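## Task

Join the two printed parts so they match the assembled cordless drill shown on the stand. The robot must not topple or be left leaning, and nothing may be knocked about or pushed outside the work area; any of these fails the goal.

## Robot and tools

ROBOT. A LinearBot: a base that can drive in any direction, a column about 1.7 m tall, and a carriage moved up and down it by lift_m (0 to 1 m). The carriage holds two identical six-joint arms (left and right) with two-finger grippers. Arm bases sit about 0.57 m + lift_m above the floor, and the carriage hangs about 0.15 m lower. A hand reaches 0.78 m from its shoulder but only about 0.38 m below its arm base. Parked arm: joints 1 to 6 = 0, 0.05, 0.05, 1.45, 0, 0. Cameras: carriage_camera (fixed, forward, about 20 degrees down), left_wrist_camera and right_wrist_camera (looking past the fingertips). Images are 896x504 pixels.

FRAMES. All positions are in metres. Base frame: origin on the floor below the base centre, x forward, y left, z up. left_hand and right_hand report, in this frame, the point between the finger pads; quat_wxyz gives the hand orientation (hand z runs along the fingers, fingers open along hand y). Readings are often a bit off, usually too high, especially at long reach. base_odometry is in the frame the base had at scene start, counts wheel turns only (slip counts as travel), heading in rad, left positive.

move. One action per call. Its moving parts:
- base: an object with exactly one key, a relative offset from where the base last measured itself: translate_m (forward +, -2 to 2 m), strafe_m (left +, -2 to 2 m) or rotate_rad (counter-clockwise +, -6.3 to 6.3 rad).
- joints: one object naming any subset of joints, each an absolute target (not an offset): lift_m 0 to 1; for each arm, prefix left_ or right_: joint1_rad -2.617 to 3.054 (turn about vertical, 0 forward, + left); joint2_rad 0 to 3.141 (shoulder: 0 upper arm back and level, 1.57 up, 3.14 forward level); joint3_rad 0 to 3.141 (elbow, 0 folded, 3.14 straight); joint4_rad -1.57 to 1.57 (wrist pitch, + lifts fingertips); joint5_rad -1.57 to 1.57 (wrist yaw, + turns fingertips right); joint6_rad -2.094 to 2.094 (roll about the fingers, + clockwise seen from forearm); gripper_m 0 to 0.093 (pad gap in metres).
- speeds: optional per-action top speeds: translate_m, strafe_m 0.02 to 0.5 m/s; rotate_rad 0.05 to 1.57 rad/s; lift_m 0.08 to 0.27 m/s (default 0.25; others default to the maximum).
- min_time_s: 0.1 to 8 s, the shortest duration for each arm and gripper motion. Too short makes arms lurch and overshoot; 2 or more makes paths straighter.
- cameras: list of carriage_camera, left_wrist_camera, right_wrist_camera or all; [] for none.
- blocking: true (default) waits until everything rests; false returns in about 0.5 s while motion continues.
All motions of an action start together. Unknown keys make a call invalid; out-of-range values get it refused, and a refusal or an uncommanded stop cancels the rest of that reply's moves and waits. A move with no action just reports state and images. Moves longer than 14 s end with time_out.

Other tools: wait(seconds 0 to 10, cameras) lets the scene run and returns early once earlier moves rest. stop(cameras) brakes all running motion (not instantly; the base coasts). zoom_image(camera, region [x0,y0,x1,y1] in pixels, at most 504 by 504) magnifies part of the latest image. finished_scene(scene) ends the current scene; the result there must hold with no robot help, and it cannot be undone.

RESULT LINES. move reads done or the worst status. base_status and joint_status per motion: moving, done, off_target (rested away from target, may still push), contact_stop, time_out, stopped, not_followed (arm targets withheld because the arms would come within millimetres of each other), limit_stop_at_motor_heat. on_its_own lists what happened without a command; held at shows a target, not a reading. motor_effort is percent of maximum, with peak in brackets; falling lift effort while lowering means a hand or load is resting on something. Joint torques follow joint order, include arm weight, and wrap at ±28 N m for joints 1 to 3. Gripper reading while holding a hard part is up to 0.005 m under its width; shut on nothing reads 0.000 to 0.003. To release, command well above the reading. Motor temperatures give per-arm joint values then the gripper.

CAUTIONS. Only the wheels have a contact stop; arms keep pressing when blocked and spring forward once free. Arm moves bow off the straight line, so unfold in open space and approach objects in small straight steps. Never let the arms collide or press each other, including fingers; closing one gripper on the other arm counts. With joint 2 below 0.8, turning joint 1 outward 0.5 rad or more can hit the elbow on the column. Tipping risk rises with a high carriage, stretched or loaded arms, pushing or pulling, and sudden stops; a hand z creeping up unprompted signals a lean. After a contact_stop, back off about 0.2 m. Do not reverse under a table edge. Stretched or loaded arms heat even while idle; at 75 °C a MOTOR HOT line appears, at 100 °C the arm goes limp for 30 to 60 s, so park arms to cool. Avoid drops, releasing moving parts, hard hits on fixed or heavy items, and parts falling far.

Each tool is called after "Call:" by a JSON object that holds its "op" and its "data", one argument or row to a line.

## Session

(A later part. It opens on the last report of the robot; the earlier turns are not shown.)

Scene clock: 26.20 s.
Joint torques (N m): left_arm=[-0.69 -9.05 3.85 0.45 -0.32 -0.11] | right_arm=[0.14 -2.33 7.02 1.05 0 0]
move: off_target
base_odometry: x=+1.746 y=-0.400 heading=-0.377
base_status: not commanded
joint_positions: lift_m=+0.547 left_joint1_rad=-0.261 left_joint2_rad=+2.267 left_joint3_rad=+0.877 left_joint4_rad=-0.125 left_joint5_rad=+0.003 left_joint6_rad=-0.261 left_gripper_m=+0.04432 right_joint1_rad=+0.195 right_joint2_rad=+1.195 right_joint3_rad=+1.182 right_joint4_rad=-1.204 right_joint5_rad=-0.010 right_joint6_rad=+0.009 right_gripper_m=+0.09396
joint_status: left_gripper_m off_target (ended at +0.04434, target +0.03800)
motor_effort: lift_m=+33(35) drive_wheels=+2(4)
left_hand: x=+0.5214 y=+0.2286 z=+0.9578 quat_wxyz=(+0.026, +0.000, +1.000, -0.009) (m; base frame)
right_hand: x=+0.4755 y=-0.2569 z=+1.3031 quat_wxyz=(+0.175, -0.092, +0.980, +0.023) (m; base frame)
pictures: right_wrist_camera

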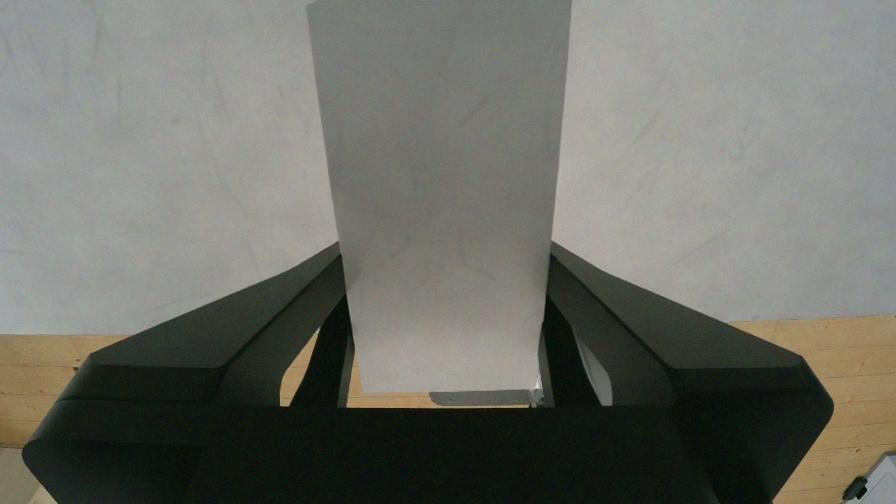

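Call:
{"op": "move", "data": {
  "joints": {"lift_m": 0.66},
  "speeds": {"lift_m": 0.12}
}}

Call:
{"op": "move", "data": {
  "joints": {"right_joint1_rad": 0.357, "right_joint2_rad": 2.114, "right_joint3_rad": 0.875, "right_joint4_rad": -0.261, "right_joint5_rad": 0, "right_joint6_rad": 1.93},
  "min_time_s": 2,
  "cameras": ["all"]
}}

Call:
{"op": "zoom_image", "data": {
  "camera": "left_wrist_camera",
  "region": [330, 130, 570, 330]
}}

Call:
{"op": "zoom_image", "data": {
  "camera": "carriage_camera",
  "region": [350, 320, 500, 450]
}}

Scene clock: 27.90 s.
Joint torques (N m): left_arm=[-0.69 -9.46 3.81 0.47 -0.32 -0.11] | right_arm=[0.53 -2.55 7.1 1.08 0.03 0.02]
move: done
base_odometry: x=+1.746 y=-0.400 heading=-0.377
base_status: not commanded
joint_positions: lift_m=+0.660 left_joint1_rad=-0.261 left_joint2_rad=+2.272 left_joint3_rad=+0.877 left_joint4_rad=-0.127 left_joint5_rad=+0.003 left_joint6_rad=-0.261 left_gripper_m=+0.04431 right_joint1_rad=+0.195 right_joint2_rad=+1.195 right_joint3_rad=+1.182 right_joint4_rad=-1.205 right_joint5_rad=-0.010 right_joint6_rad=+0.009 right_gripper_m=+0.09396
joint_status: all done
motor_effort: lift_m=+35(44) drive_wheels=+2(4)
left_hand: x=+0.5198 y=+0.2291 z=+1.0691 quat_wxyz=(+0.023, +0.000, +1.000, -0.008) (m; base frame)
right_hand: x=+0.4752 y=-0.2570 z=+1.4157 quat_wxyz=(+0.174, -0.092, +0.980, +0.023) (m; base frame)
pictures: none

Scene clock: 30.37 s.
Joint torques (N m): left_arm=[-0.69 -9.46 3.82 0.46 -0.32 -0.11] | right_arm=[0.16 -6.63 2.86 0.47 0.08 0.18]
move: done
base_odometry: x=+1.746 y=-0.400 heading=-0.377
base_status: not commanded
joint_positions: lift_m=+0.660 left_joint1_rad=-0.261 left_joint2_rad=+2.272 left_joint3_rad=+0.877 left_joint4_rad=-0.127 left_joint5_rad=+0.003 left_joint6_rad=-0.261 left_gripper_m=+0.04431 right_joint1_rad=+0.352 right_joint2_rad=+2.101 right_joint3_rad=+0.877 right_joint4_rad=-0.278 right_joint5_rad=-0.010 right_joint6_rad=+1.919 right_gripper_m=+0.09397
joint_status: all done
motor_effort: lift_m=+34(38) drive_wheels=+2(3)
left_hand: x=+0.5198 y=+0.2291 z=+1.0691 quat_wxyz=(+0.023, +0.000, +1.000, -0.008) (m; base frame)
right_hand: x=+0.5167 y=-0.1995 z=+1.1164 quat_wxyz=(+0.010, +0.705, +0.708, +0.034) (m; base frame)
pictures: carriage_camera, left_wrist_camera, right_wrist_camera

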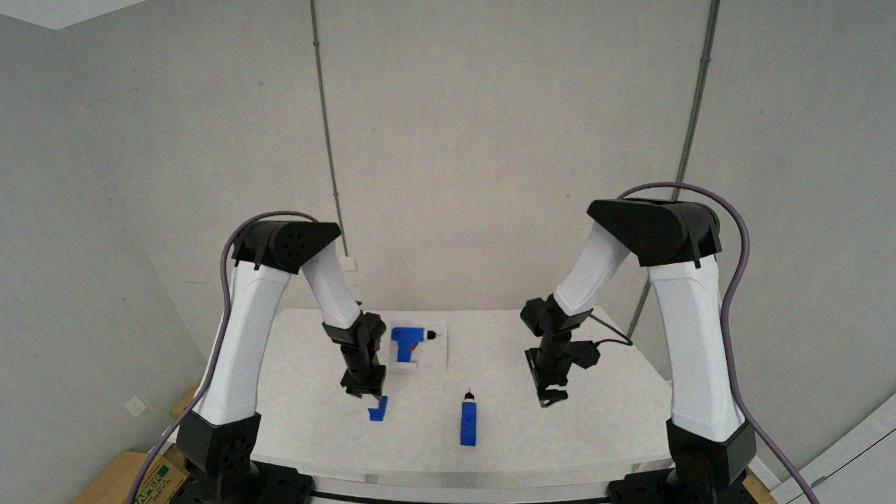

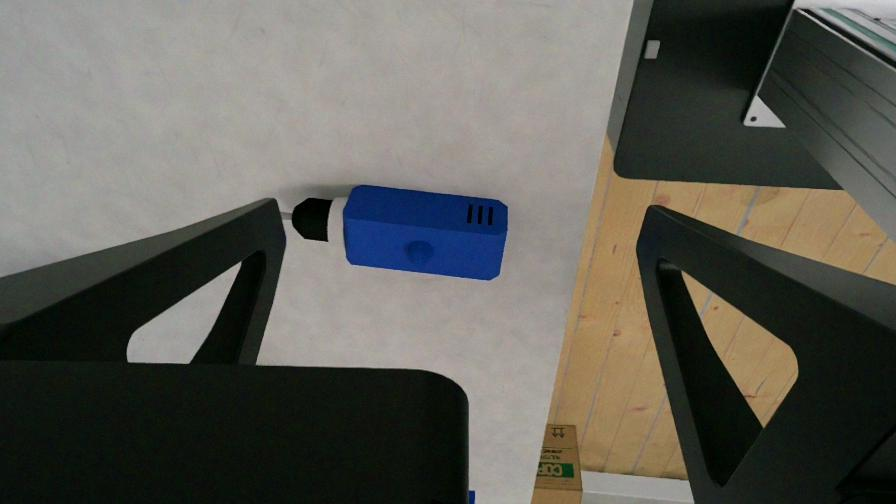

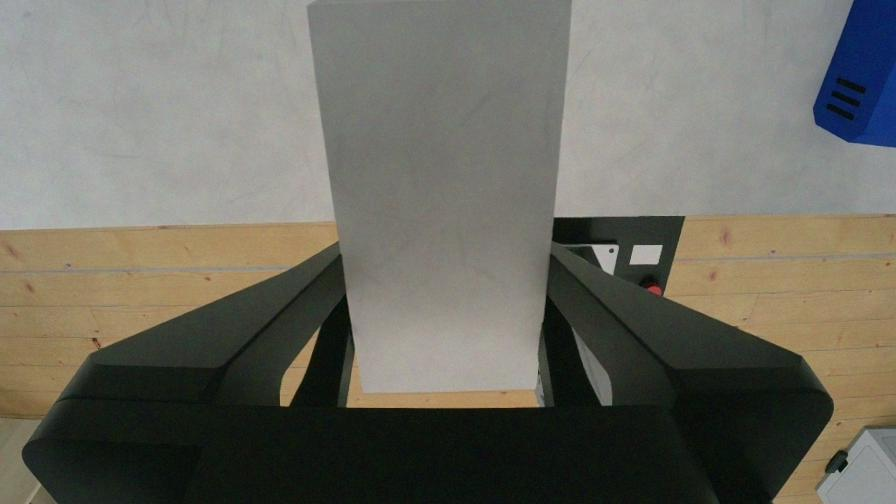

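Scaled by 2.100 from the camera's 896x504 image, which has a finer 1280x720 frame.

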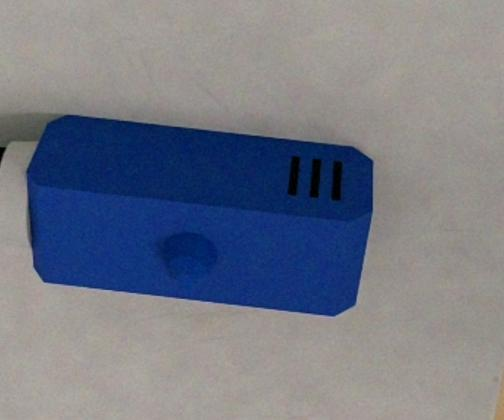

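Scaled by 3.360 from the camera's 896x504 image, which has a finer 1280x720 frame.

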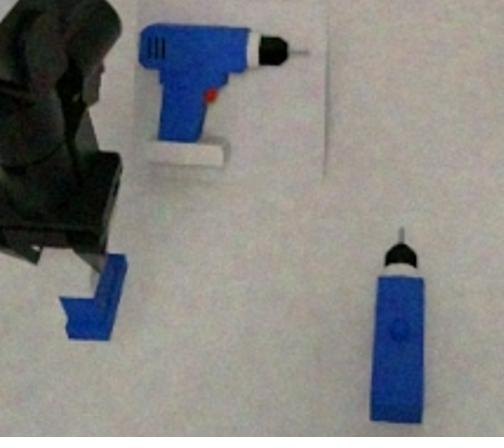

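Call:
{"op": "move", "data": {
  "joints": {"left_joint1_rad": -0.803, "left_joint2_rad": 2.608, "left_joint3_rad": 1.687, "left_joint4_rad": -0.579, "left_joint6_rad": -0.728},
  "min_time_s": 2.5,
  "cameras": ["all"]
}}

Call:
{"op": "zoom_image", "data": {
  "camera": "left_wrist_camera",
  "region": [310, 160, 560, 400]
}}

Call:
{"op": "zoom_image", "data": {
  "camera": "carriage_camera",
  "region": [420, 350, 520, 450]
}}

Scene clock: 33.97 s.
Joint torques (N m): left_arm=[-0.83 -12.49 7.27 0.36 -0.35 -0.11] | right_arm=[0.18 -6.74 2.81 0.46 0.06 0.2]
move: done
base_odometry: x=+1.746 y=-0.400 heading=-0.377
base_status: not commanded
joint_positions: lift_m=+0.660 left_joint1_rad=-0.795 left_joint2_rad=+2.608 left_joint3_rad=+1.659 left_joint4_rad=-0.574 left_joint5_rad=+0.003 left_joint6_rad=-0.716 left_gripper_m=+0.04430 right_joint1_rad=+0.352 right_joint2_rad=+2.101 right_joint3_rad=+0.877 right_joint4_rad=-0.275 right_joint5_rad=-0.010 right_joint6_rad=+1.921 right_gripper_m=+0.09397
joint_status: all done
motor_effort: lift_m=+35(37) drive_wheels=+2(2)
left_hand: x=+0.5411 y=-0.0142 z=+1.0683 quat_wxyz=(+0.017, +0.040, +0.999, -0.017) (m; base frame)
right_hand: x=+0.5173 y=-0.1992 z=+1.1164 quat_wxyz=(+0.011, +0.706, +0.707, +0.035) (m; base frame)
pictures: carriage_camera, left_wrist_camera, right_wrist_camera

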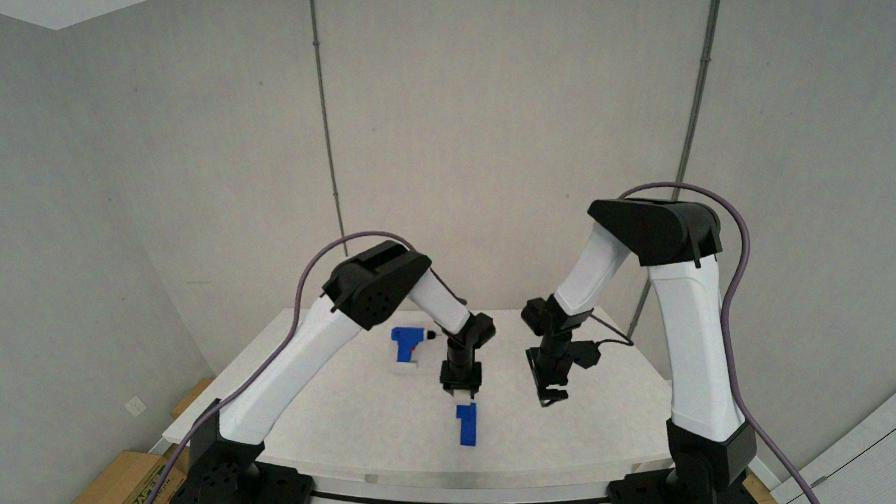

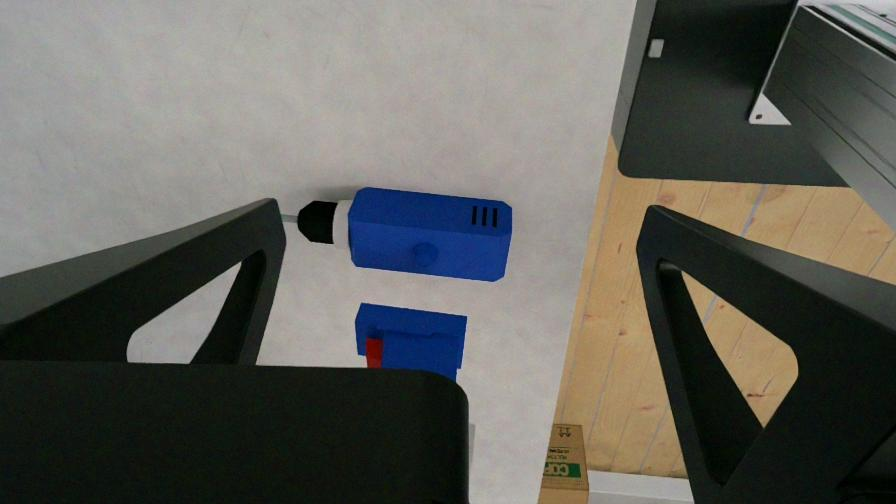

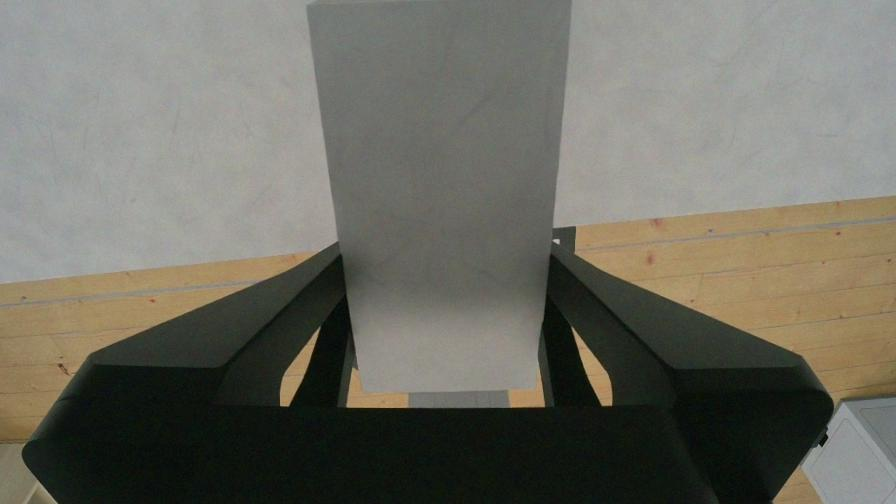

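Scaled by 2.016 from the camera's 896x504 image, which has a finer 1280x720 frame.

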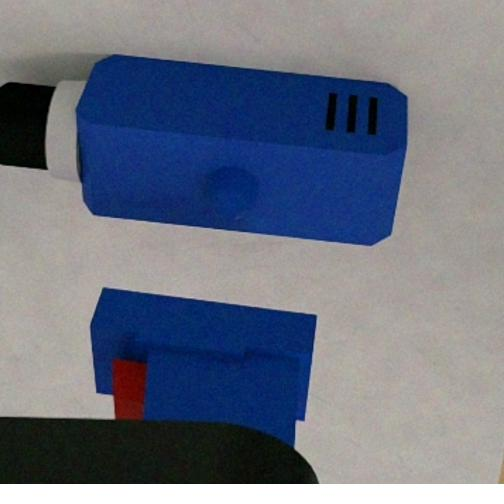

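Scaled by 5.040 from the camera's 896x504 image, which has a finer 1280x720 frame.

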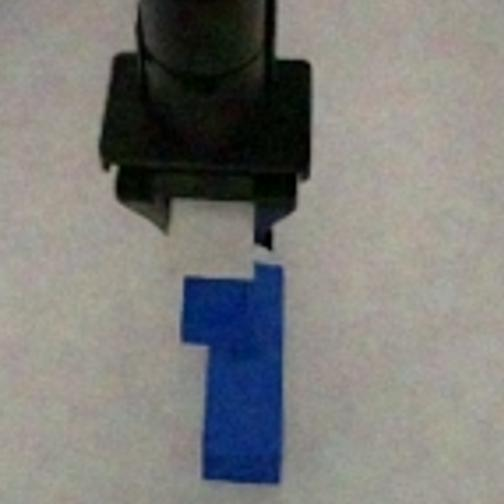

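Call:
{"op": "move", "data": {
  "joints": {"left_joint1_rad": -0.833, "left_joint6_rad": -0.757, "lift_m": 0.635},
  "min_time_s": 0.6,
  "speeds": {"lift_m": 0.1},
  "cameras": ["left_wrist_camera", "carriage_camera", "right_wrist_camera"]
}}

Call:
{"op": "zoom_image", "data": {
  "camera": "left_wrist_camera",
  "region": [310, 160, 560, 400]
}}

Call:
{"op": "zoom_image", "data": {
  "camera": "carriage_camera",
  "region": [420, 350, 520, 450]
}}

Scene clock: 36.00 s.
Joint torques (N m): left_arm=[-0.5 -13.44 6.67 0.38 -0.35 -0.12] | right_arm=[0.31 -7.21 2.84 0.45 0.11 0.22]
Motor temperatures (°C): left_arm=[26 35 33 27 28 26 24] | right_arm=[27 29 37 29 24 23 27]
move: done
base_odometry: x=+1.746 y=-0.400 heading=-0.377
base_status: not commanded
joint_positions: lift_m=+0.635 left_joint1_rad=-0.828 left_joint2_rad=+2.618 left_joint3_rad=+1.666 left_joint4_rad=-0.580 left_joint5_rad=+0.002 left_joint6_rad=-0.745 left_gripper_m=+0.04430 right_joint1_rad=+0.352 right_joint2_rad=+2.104 right_joint3_rad=+0.875 right_joint4_rad=-0.272 right_joint5_rad=-0.009 right_joint6_rad=+1.921 right_gripper_m=+0.09397
joint_status: all done
motor_effort: lift_m=+33(33) drive_wheels=+2(4)
left_hand: x=+0.5295 y=-0.0235 z=+1.0408 quat_wxyz=(+0.013, +0.042, +0.999, -0.015) (m; base frame)
right_hand: x=+0.5164 y=-0.1997 z=+1.0903 quat_wxyz=(+0.010, +0.706, +0.707, +0.033) (m; base frame)
pictures: carriage_camera, left_wrist_camera, right_wrist_camera

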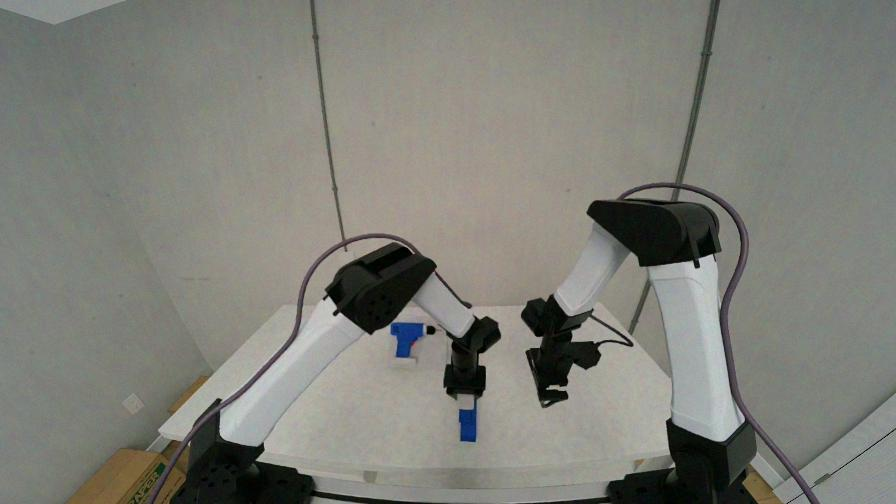

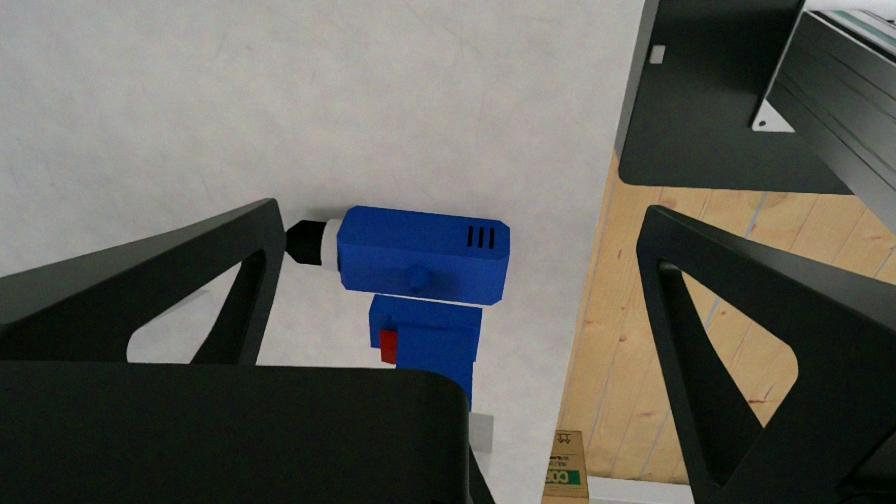

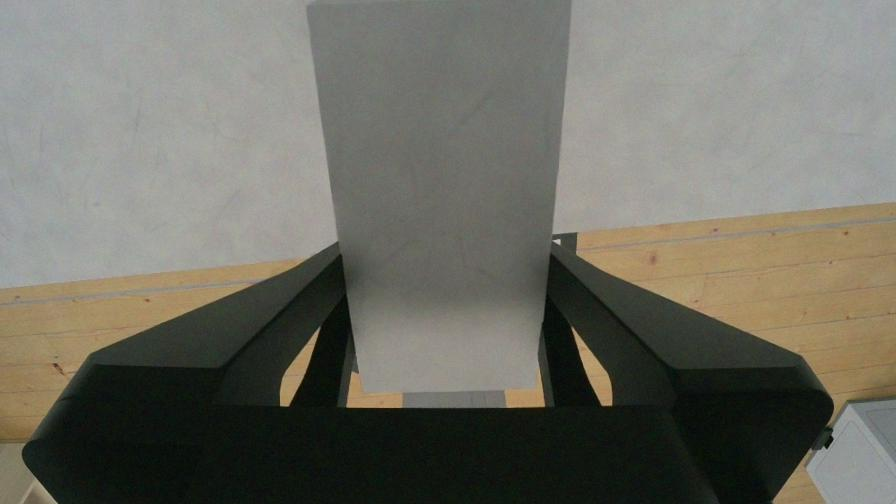

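Scaled by 2.016 from the camera's 896x504 image, which has a finer 1280x720 frame.

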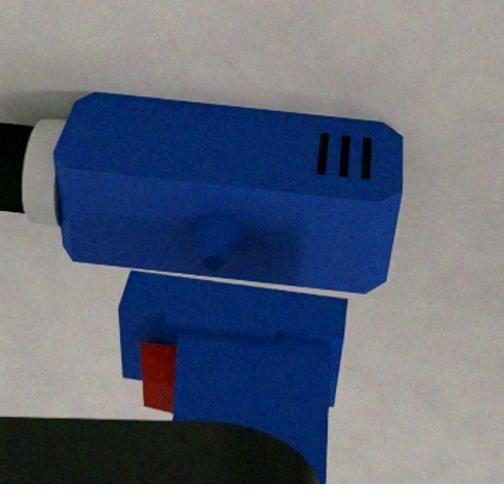

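Scaled by 5.040 from the camera's 896x504 image, which has a finer 1280x720 frame.

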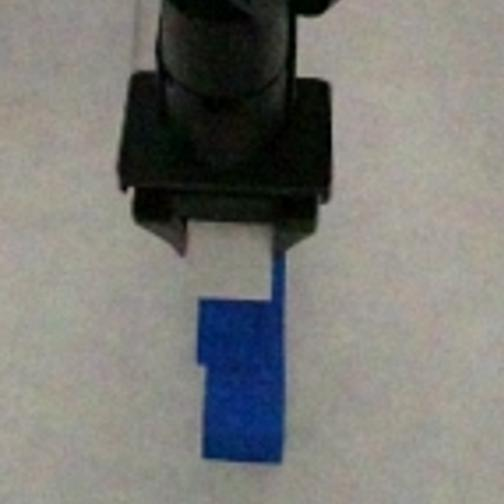

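Call:
{"op": "move", "data": {
  "joints": {"left_joint2_rad": 2.63, "left_joint3_rad": 1.734, "left_joint4_rad": -0.604, "lift_m": 0.615},
  "min_time_s": 0.6,
  "speeds": {"lift_m": 0.1},
  "cameras": ["left_wrist_camera", "carriage_camera"]
}}

Call:
{"op": "zoom_image", "data": {
  "camera": "left_wrist_camera",
  "region": [310, 180, 560, 420]
}}

Call:
{"op": "zoom_image", "data": {
  "camera": "carriage_camera",
  "region": [420, 350, 520, 450]
}}

Scene clock: 37.80 s.
Joint torques (N m): left_arm=[-0.55 -12.7 7.36 0.32 -0.34 -0.12] | right_arm=[0.09 -7.5 3.23 0.45 0.13 0.16]
move: done
base_odometry: x=+1.746 y=-0.400 heading=-0.377
base_status: not commanded
joint_positions: lift_m=+0.615 left_joint1_rad=-0.829 left_joint2_rad=+2.631 left_joint3_rad=+1.706 left_joint4_rad=-0.599 left_joint5_rad=+0.001 left_joint6_rad=-0.746 left_gripper_m=+0.04430 right_joint1_rad=+0.352 right_joint2_rad=+2.107 right_joint3_rad=+0.874 right_joint4_rad=-0.269 right_joint5_rad=-0.009 right_joint6_rad=+1.921 right_gripper_m=+0.09397
joint_status: all done
motor_effort: lift_m=+32(32) drive_wheels=+2(3)
left_hand: x=+0.5347 y=-0.0293 z=+1.0230 quat_wxyz=(+0.016, +0.041, +0.999, -0.017) (m; base frame)
right_hand: x=+0.5160 y=-0.1999 z=+1.0694 quat_wxyz=(+0.010, +0.706, +0.707, +0.033) (m; base frame)
pictures: carriage_camera, left_wrist_camera

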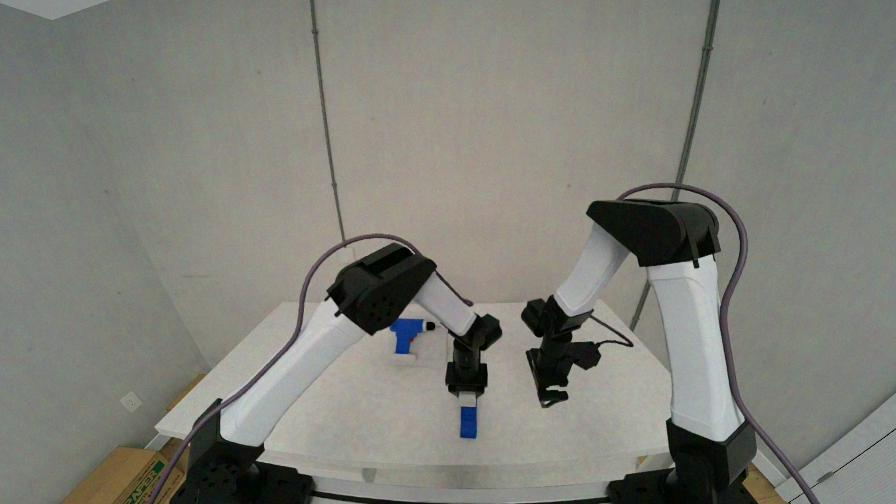

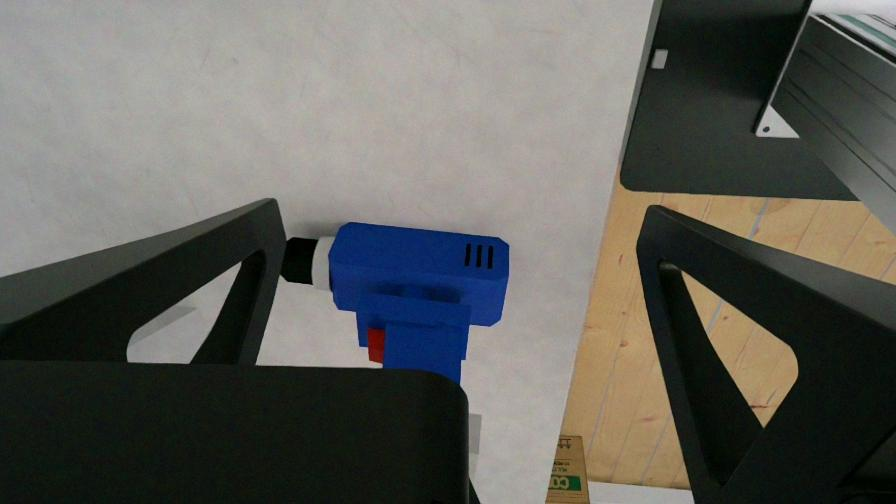

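Scaled by 2.016 from the camera's 896x504 image, which has a finer 1280x720 frame.

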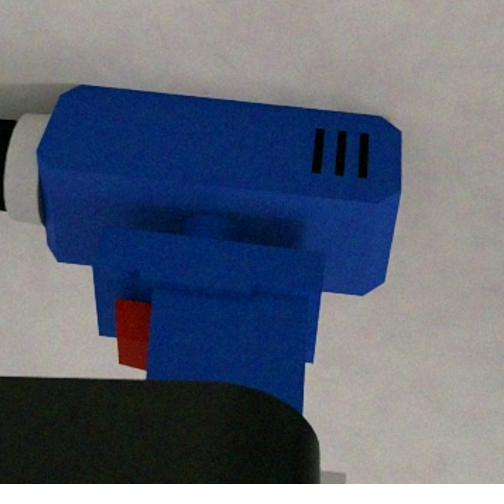

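Scaled by 5.040 from the camera's 896x504 image, which has a finer 1280x720 frame.

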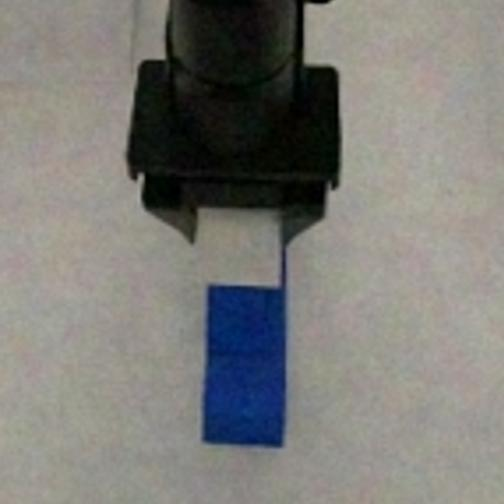

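Call:
{"op": "move", "data": {
  "joints": {"left_joint1_rad": -0.840, "left_joint2_rad": 2.643, "left_joint3_rad": 1.761, "left_joint4_rad": -0.618, "lift_m": 0.604},
  "min_time_s": 0.6,
  "speeds": {"lift_m": 0.1},
  "cameras": ["left_wrist_camera", "carriage_camera"]
}}

Call:
{"op": "zoom_image", "data": {
  "camera": "left_wrist_camera",
  "region": [310, 200, 540, 420]
}}

Call:
{"op": "zoom_image", "data": {
  "camera": "carriage_camera",
  "region": [430, 370, 500, 450]
}}

Scene clock: 39.27 s.
Joint torques (N m): left_arm=[-0.77 -12.75 7.41 0.33 -0.36 -0.12] | right_arm=[0.2 -7.49 3.43 0.33 0.06 0.21]
move: done
base_odometry: x=+1.746 y=-0.400 heading=-0.377
base_status: not commanded
joint_positions: lift_m=+0.604 left_joint1_rad=-0.831 left_joint2_rad=+2.643 left_joint3_rad=+1.733 left_joint4_rad=-0.614 left_joint5_rad=+0.003 left_joint6_rad=-0.746 left_gripper_m=+0.04430 right_joint1_rad=+0.352 right_joint2_rad=+2.109 right_joint3_rad=+0.873 right_joint4_rad=-0.268 right_joint5_rad=-0.008 right_joint6_rad=+1.921 right_gripper_m=+0.09397
joint_status: all done
motor_effort: lift_m=+32(34) drive_wheels=+2(4)
left_hand: x=+0.5366 y=-0.0332 z=+1.0122 quat_wxyz=(+0.016, +0.043, +0.999, -0.018) (m; base frame)
right_hand: x=+0.5156 y=-0.2001 z=+1.0578 quat_wxyz=(+0.010, +0.706, +0.707, +0.032) (m; base frame)
pictures: carriage_camera, left_wrist_camera

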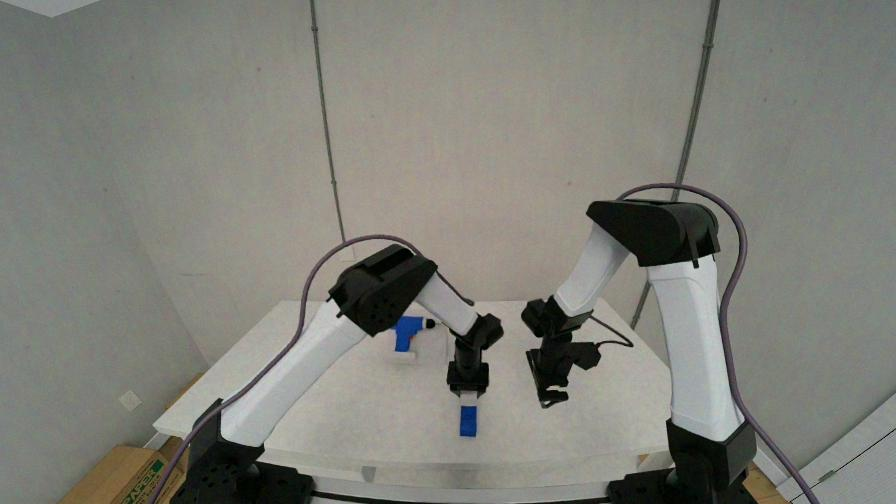

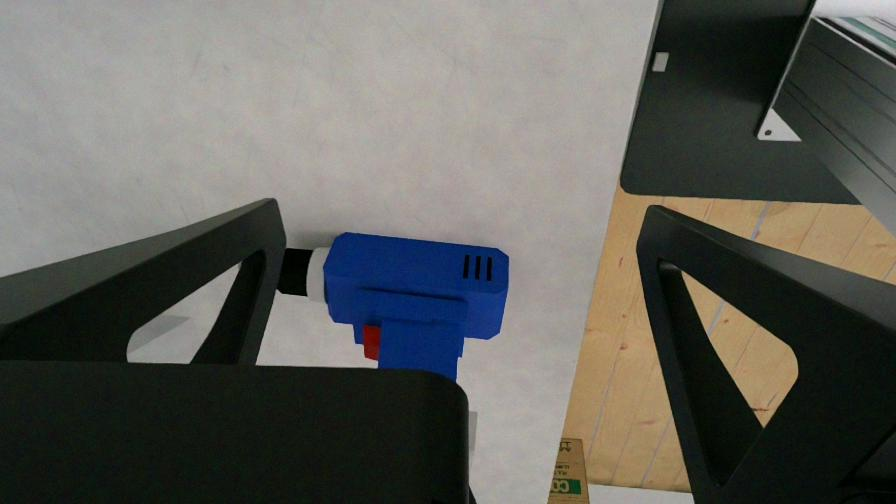

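Scaled by 2.191 from the camera's 896x504 image, which has a finer 1280x720 frame.

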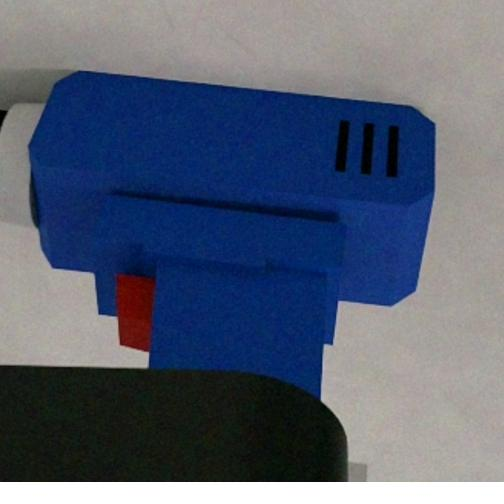

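Scaled by 6.300 from the camera's 896x504 image, which has a finer 1280x720 frame.

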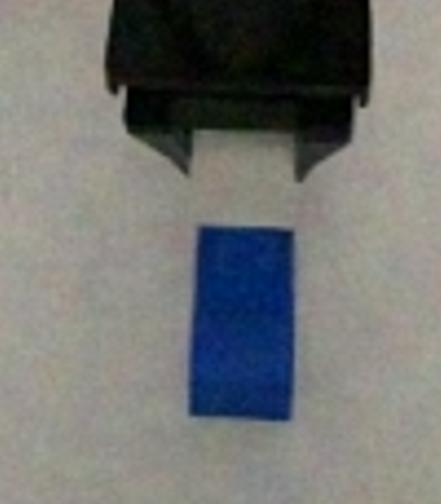

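Call:
{"op": "move", "data": {
  "joints": {"left_joint2_rad": 2.654, "left_joint3_rad": 1.785, "left_joint4_rad": -0.630, "lift_m": 0.597},
  "min_time_s": 0.6,
  "speeds": {"lift_m": 0.08},
  "cameras": ["left_wrist_camera", "carriage_camera"]
}}

Call:
{"op": "zoom_image", "data": {
  "camera": "left_wrist_camera",
  "region": [310, 200, 540, 420]
}}

Call:
{"op": "zoom_image", "data": {
  "camera": "carriage_camera",
  "region": [430, 370, 500, 450]
}}

Scene clock: 41.27 s.
Joint torques (N m): left_arm=[-0.51 -12.01 7.35 0.53 -0.24 -0.11] | right_arm=[0.14 -7.71 3.38 0.44 0.05 0.14]
move: done
base_odometry: x=+1.746 y=-0.400 heading=-0.377
base_status: not commanded
joint_positions: lift_m=+0.597 left_joint1_rad=-0.835 left_joint2_rad=+2.646 left_joint3_rad=+1.759 left_joint4_rad=-0.646 left_joint5_rad=-0.009 left_joint6_rad=-0.747 left_gripper_m=+0.04430 right_joint1_rad=+0.352 right_joint2_rad=+2.110 right_joint3_rad=+0.873 right_joint4_rad=-0.266 right_joint5_rad=-0.008 right_joint6_rad=+1.921 right_gripper_m=+0.09397
joint_status: all done
motor_effort: lift_m=+30(31) drive_wheels=+2(3)
left_hand: x=+0.5375 y=-0.0339 z=+1.0090 quat_wxyz=(+0.016, +0.044, +0.999, -0.010) (m; base frame)
right_hand: x=+0.5157 y=-0.2000 z=+1.0507 quat_wxyz=(+0.010, +0.706, +0.707, +0.033) (m; base frame)
pictures: carriage_camera, left_wrist_camera

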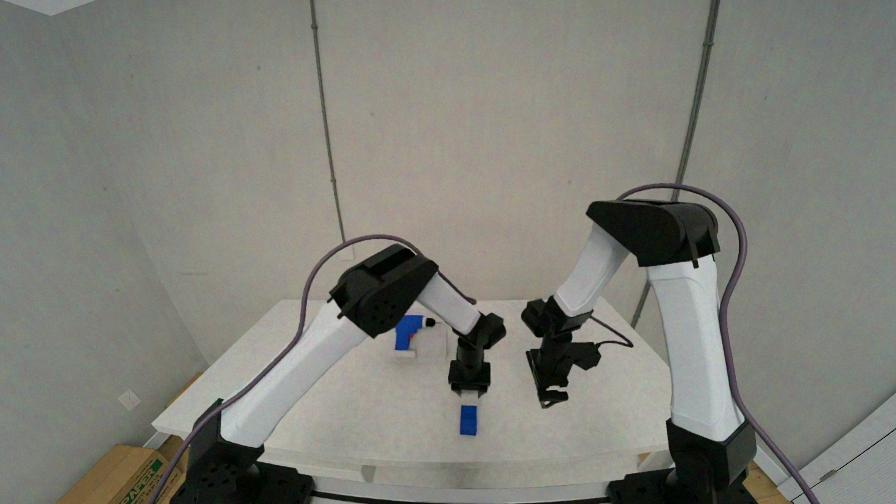

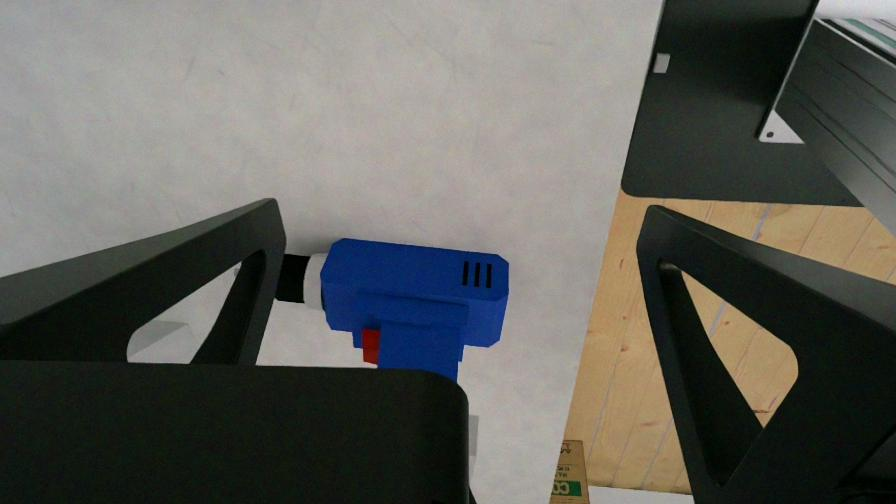

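Scaled by 2.191 from the camera's 896x504 image, which has a finer 1280x720 frame.

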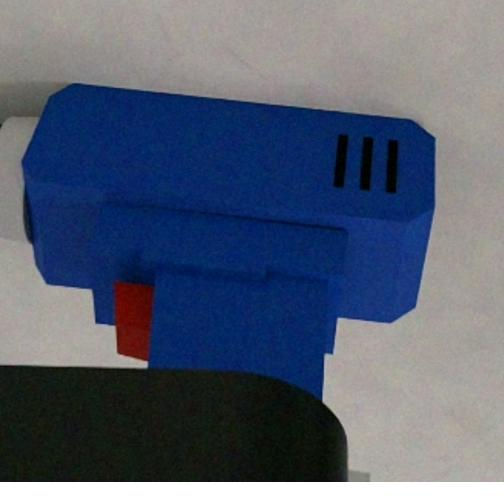

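Scaled by 6.300 from the camera's 896x504 image, which has a finer 1280x720 frame.

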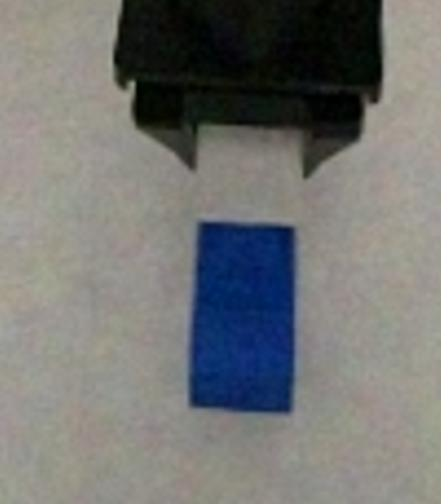

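Call:
{"op": "move", "data": {
  "joints": {"lift_m": 0.604},
  "speeds": {"lift_m": 0.1}
}}

Call:
{"op": "move", "data": {
  "joints": {"left_joint1_rad": -0.846, "left_joint2_rad": 2.666, "left_joint3_rad": 1.811, "left_joint4_rad": -0.644},
  "min_time_s": 0.6,
  "cameras": ["left_wrist_camera", "carriage_camera"]
}}

Call:
{"op": "zoom_image", "data": {
  "camera": "left_wrist_camera",
  "region": [310, 200, 540, 420]
}}

Call:
{"op": "zoom_image", "data": {
  "camera": "carriage_camera",
  "region": [430, 370, 500, 450]
}}

Scene clock: 42.27 s.
Joint torques (N m): left_arm=[-0.5 -12.94 7.19 0.48 -0.2 -0.1] | right_arm=[0.02 -7.86 3.02 0.38 0.06 0.2]
move: done
base_odometry: x=+1.746 y=-0.400 heading=-0.377
base_status: not commanded
joint_positions: lift_m=+0.604 left_joint1_rad=-0.835 left_joint2_rad=+2.655 left_joint3_rad=+1.760 left_joint4_rad=-0.641 left_joint5_rad=-0.008 left_joint6_rad=-0.747 left_gripper_m=+0.04430 right_joint1_rad=+0.352 right_joint2_rad=+2.110 right_joint3_rad=+0.873 right_joint4_rad=-0.265 right_joint5_rad=-0.008 right_joint6_rad=+1.921 right_gripper_m=+0.09397
joint_status: all done
motor_effort: lift_m=+38(44) drive_wheels=+2(3)
left_hand: x=+0.5370 y=-0.0335 z=+1.0116 quat_wxyz=(+0.015, +0.044, +0.999, -0.009) (m; base frame)
right_hand: x=+0.5159 y=-0.1999 z=+1.0571 quat_wxyz=(+0.011, +0.706, +0.707, +0.033) (m; base frame)
pictures: none

Scene clock: 43.17 s.
Joint torques (N m): left_arm=[-1.02 -13 7.75 0.44 -0.24 -0.11] | right_arm=[0.14 -7.68 3.28 0.38 0.02 0.12]
move: done
base_odometry: x=+1.746 y=-0.400 heading=-0.377
base_status: not commanded
joint_positions: lift_m=+0.604 left_joint1_rad=-0.835 left_joint2_rad=+2.667 left_joint3_rad=+1.780 left_joint4_rad=-0.652 left_joint5_rad=-0.008 left_joint6_rad=-0.747 left_gripper_m=+0.04430 right_joint1_rad=+0.352 right_joint2_rad=+2.110 right_joint3_rad=+0.873 right_joint4_rad=-0.265 right_joint5_rad=-0.008 right_joint6_rad=+1.921 right_gripper_m=+0.09397
joint_status: all done
motor_effort: lift_m=+37(38) drive_wheels=+2(2)
left_hand: x=+0.5383 y=-0.0349 z=+1.0104 quat_wxyz=(+0.014, +0.044, +0.999, -0.008) (m; base frame)
right_hand: x=+0.5159 y=-0.1999 z=+1.0571 quat_wxyz=(+0.011, +0.706, +0.707, +0.033) (m; base frame)
pictures: carriage_camera, left_wrist_camera

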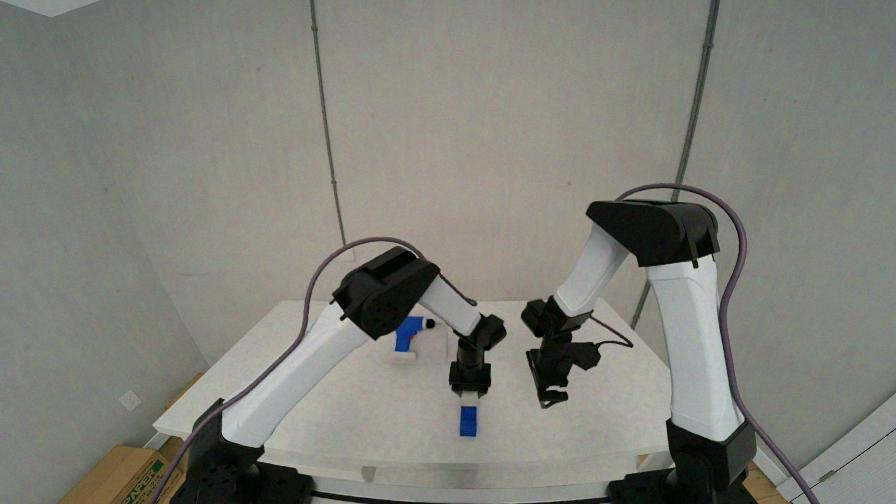

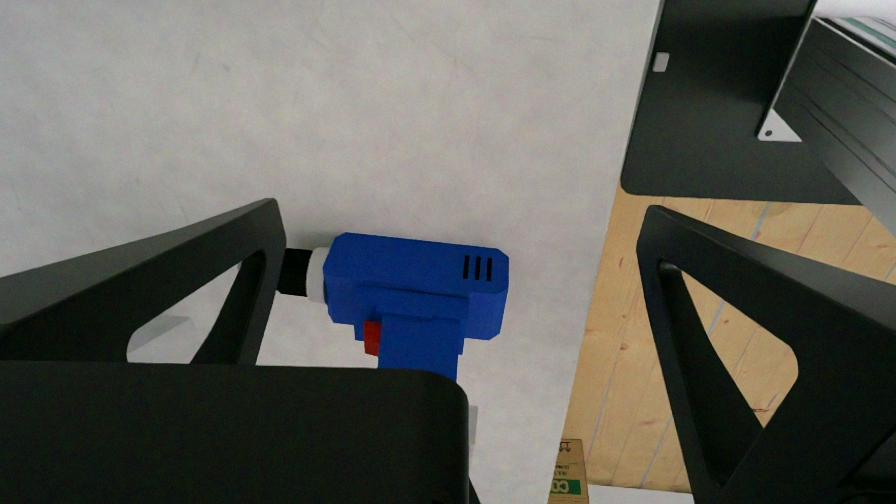

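Scaled by 2.191 from the camera's 896x504 image, which has a finer 1280x720 frame.

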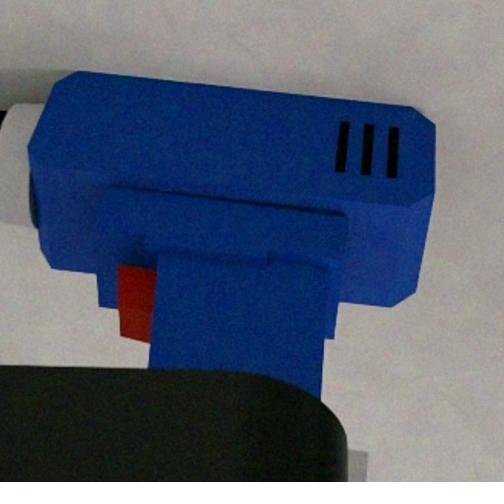

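Scaled by 6.300 from the camera's 896x504 image, which has a finer 1280x720 frame.

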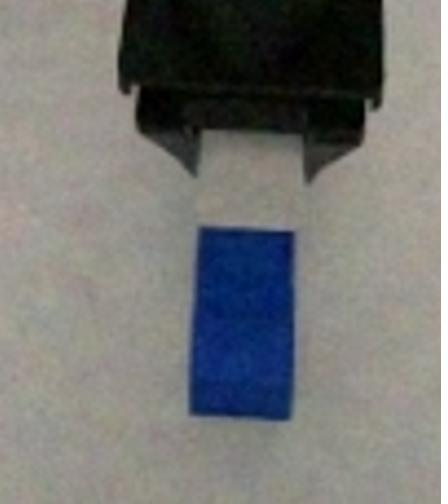

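Call:
{"op": "move", "data": {
  "joints": {"lift_m": 0.597},
  "speeds": {"lift_m": 0.08}
}}

Call:
{"op": "move", "data": {
  "joints": {"lift_m": 0.591},
  "speeds": {"lift_m": 0.08},
  "cameras": ["left_wrist_camera"]
}}

Call:
{"op": "zoom_image", "data": {
  "camera": "left_wrist_camera",
  "region": [310, 200, 540, 420]
}}

Scene clock: 43.93 s.
Joint torques (N m): left_arm=[-0.57 -12.89 6.43 0.7 -0.18 -0.07] | right_arm=[0.23 -7.71 3.1 0.41 0.05 0.21]
move: done
base_odometry: x=+1.746 y=-0.400 heading=-0.377
base_status: not commanded
joint_positions: lift_m=+0.597 left_joint1_rad=-0.840 left_joint2_rad=+2.665 left_joint3_rad=+1.796 left_joint4_rad=-0.682 left_joint5_rad=-0.014 left_joint6_rad=-0.750 left_gripper_m=+0.04430 right_joint1_rad=+0.352 right_joint2_rad=+2.111 right_joint3_rad=+0.873 right_joint4_rad=-0.264 right_joint5_rad=-0.008 right_joint6_rad=+1.921 right_gripper_m=+0.09397
joint_status: all done
motor_effort: lift_m=+29(30) drive_wheels=+2(3)
left_hand: x=+0.5369 y=-0.0356 z=+1.0081 quat_wxyz=(+0.012, +0.045, +0.999, -0.002) (m; base frame)
right_hand: x=+0.5158 y=-0.2000 z=+1.0505 quat_wxyz=(+0.011, +0.706, +0.707, +0.033) (m; base frame)
pictures: none

Scene clock: 44.37 s.
Joint torques (N m): left_arm=[-0.5 -12.01 5.91 0.91 -0.17 -0.07] | right_arm=[-0.05 -7.72 3.14 0.4 0.09 0.2]
move: done
base_odometry: x=+1.745 y=-0.400 heading=-0.377
base_status: not commanded
joint_positions: lift_m=+0.591 left_joint1_rad=-0.841 left_joint2_rad=+2.656 left_joint3_rad=+1.803 left_joint4_rad=-0.702 left_joint5_rad=-0.015 left_joint6_rad=-0.751 left_gripper_m=+0.04430 right_joint1_rad=+0.352 right_joint2_rad=+2.111 right_joint3_rad=+0.872 right_joint4_rad=-0.264 right_joint5_rad=-0.008 right_joint6_rad=+1.921 right_gripper_m=+0.09397
joint_status: all done
motor_effort: lift_m=+30(30) drive_wheels=+2(2)
left_hand: x=+0.5368 y=-0.0360 z=+1.0075 quat_wxyz=(+0.011, +0.045, +0.999, +0.000) (m; base frame)
right_hand: x=+0.5155 y=-0.2001 z=+1.0444 quat_wxyz=(+0.011, +0.706, +0.707, +0.033) (m; base frame)
pictures: left_wrist_camera

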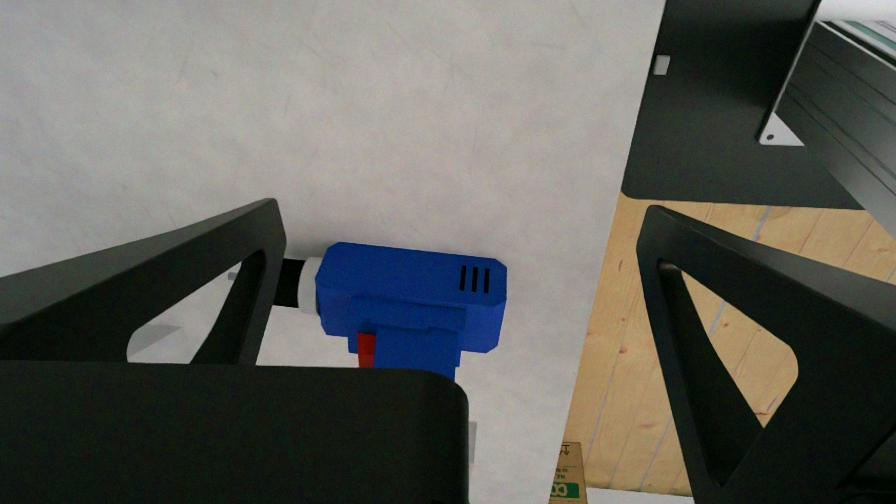

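Scaled by 2.191 from the camera's 896x504 image, which has a finer 1280x720 frame.

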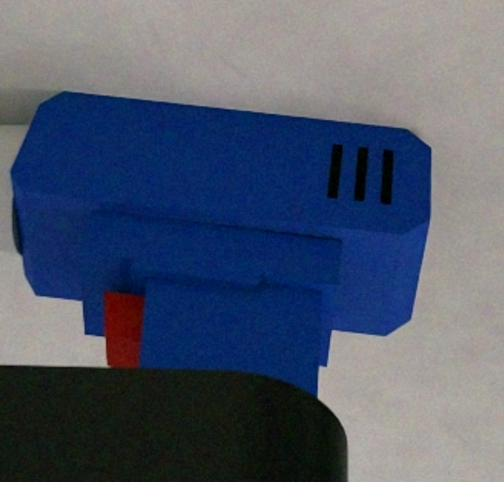

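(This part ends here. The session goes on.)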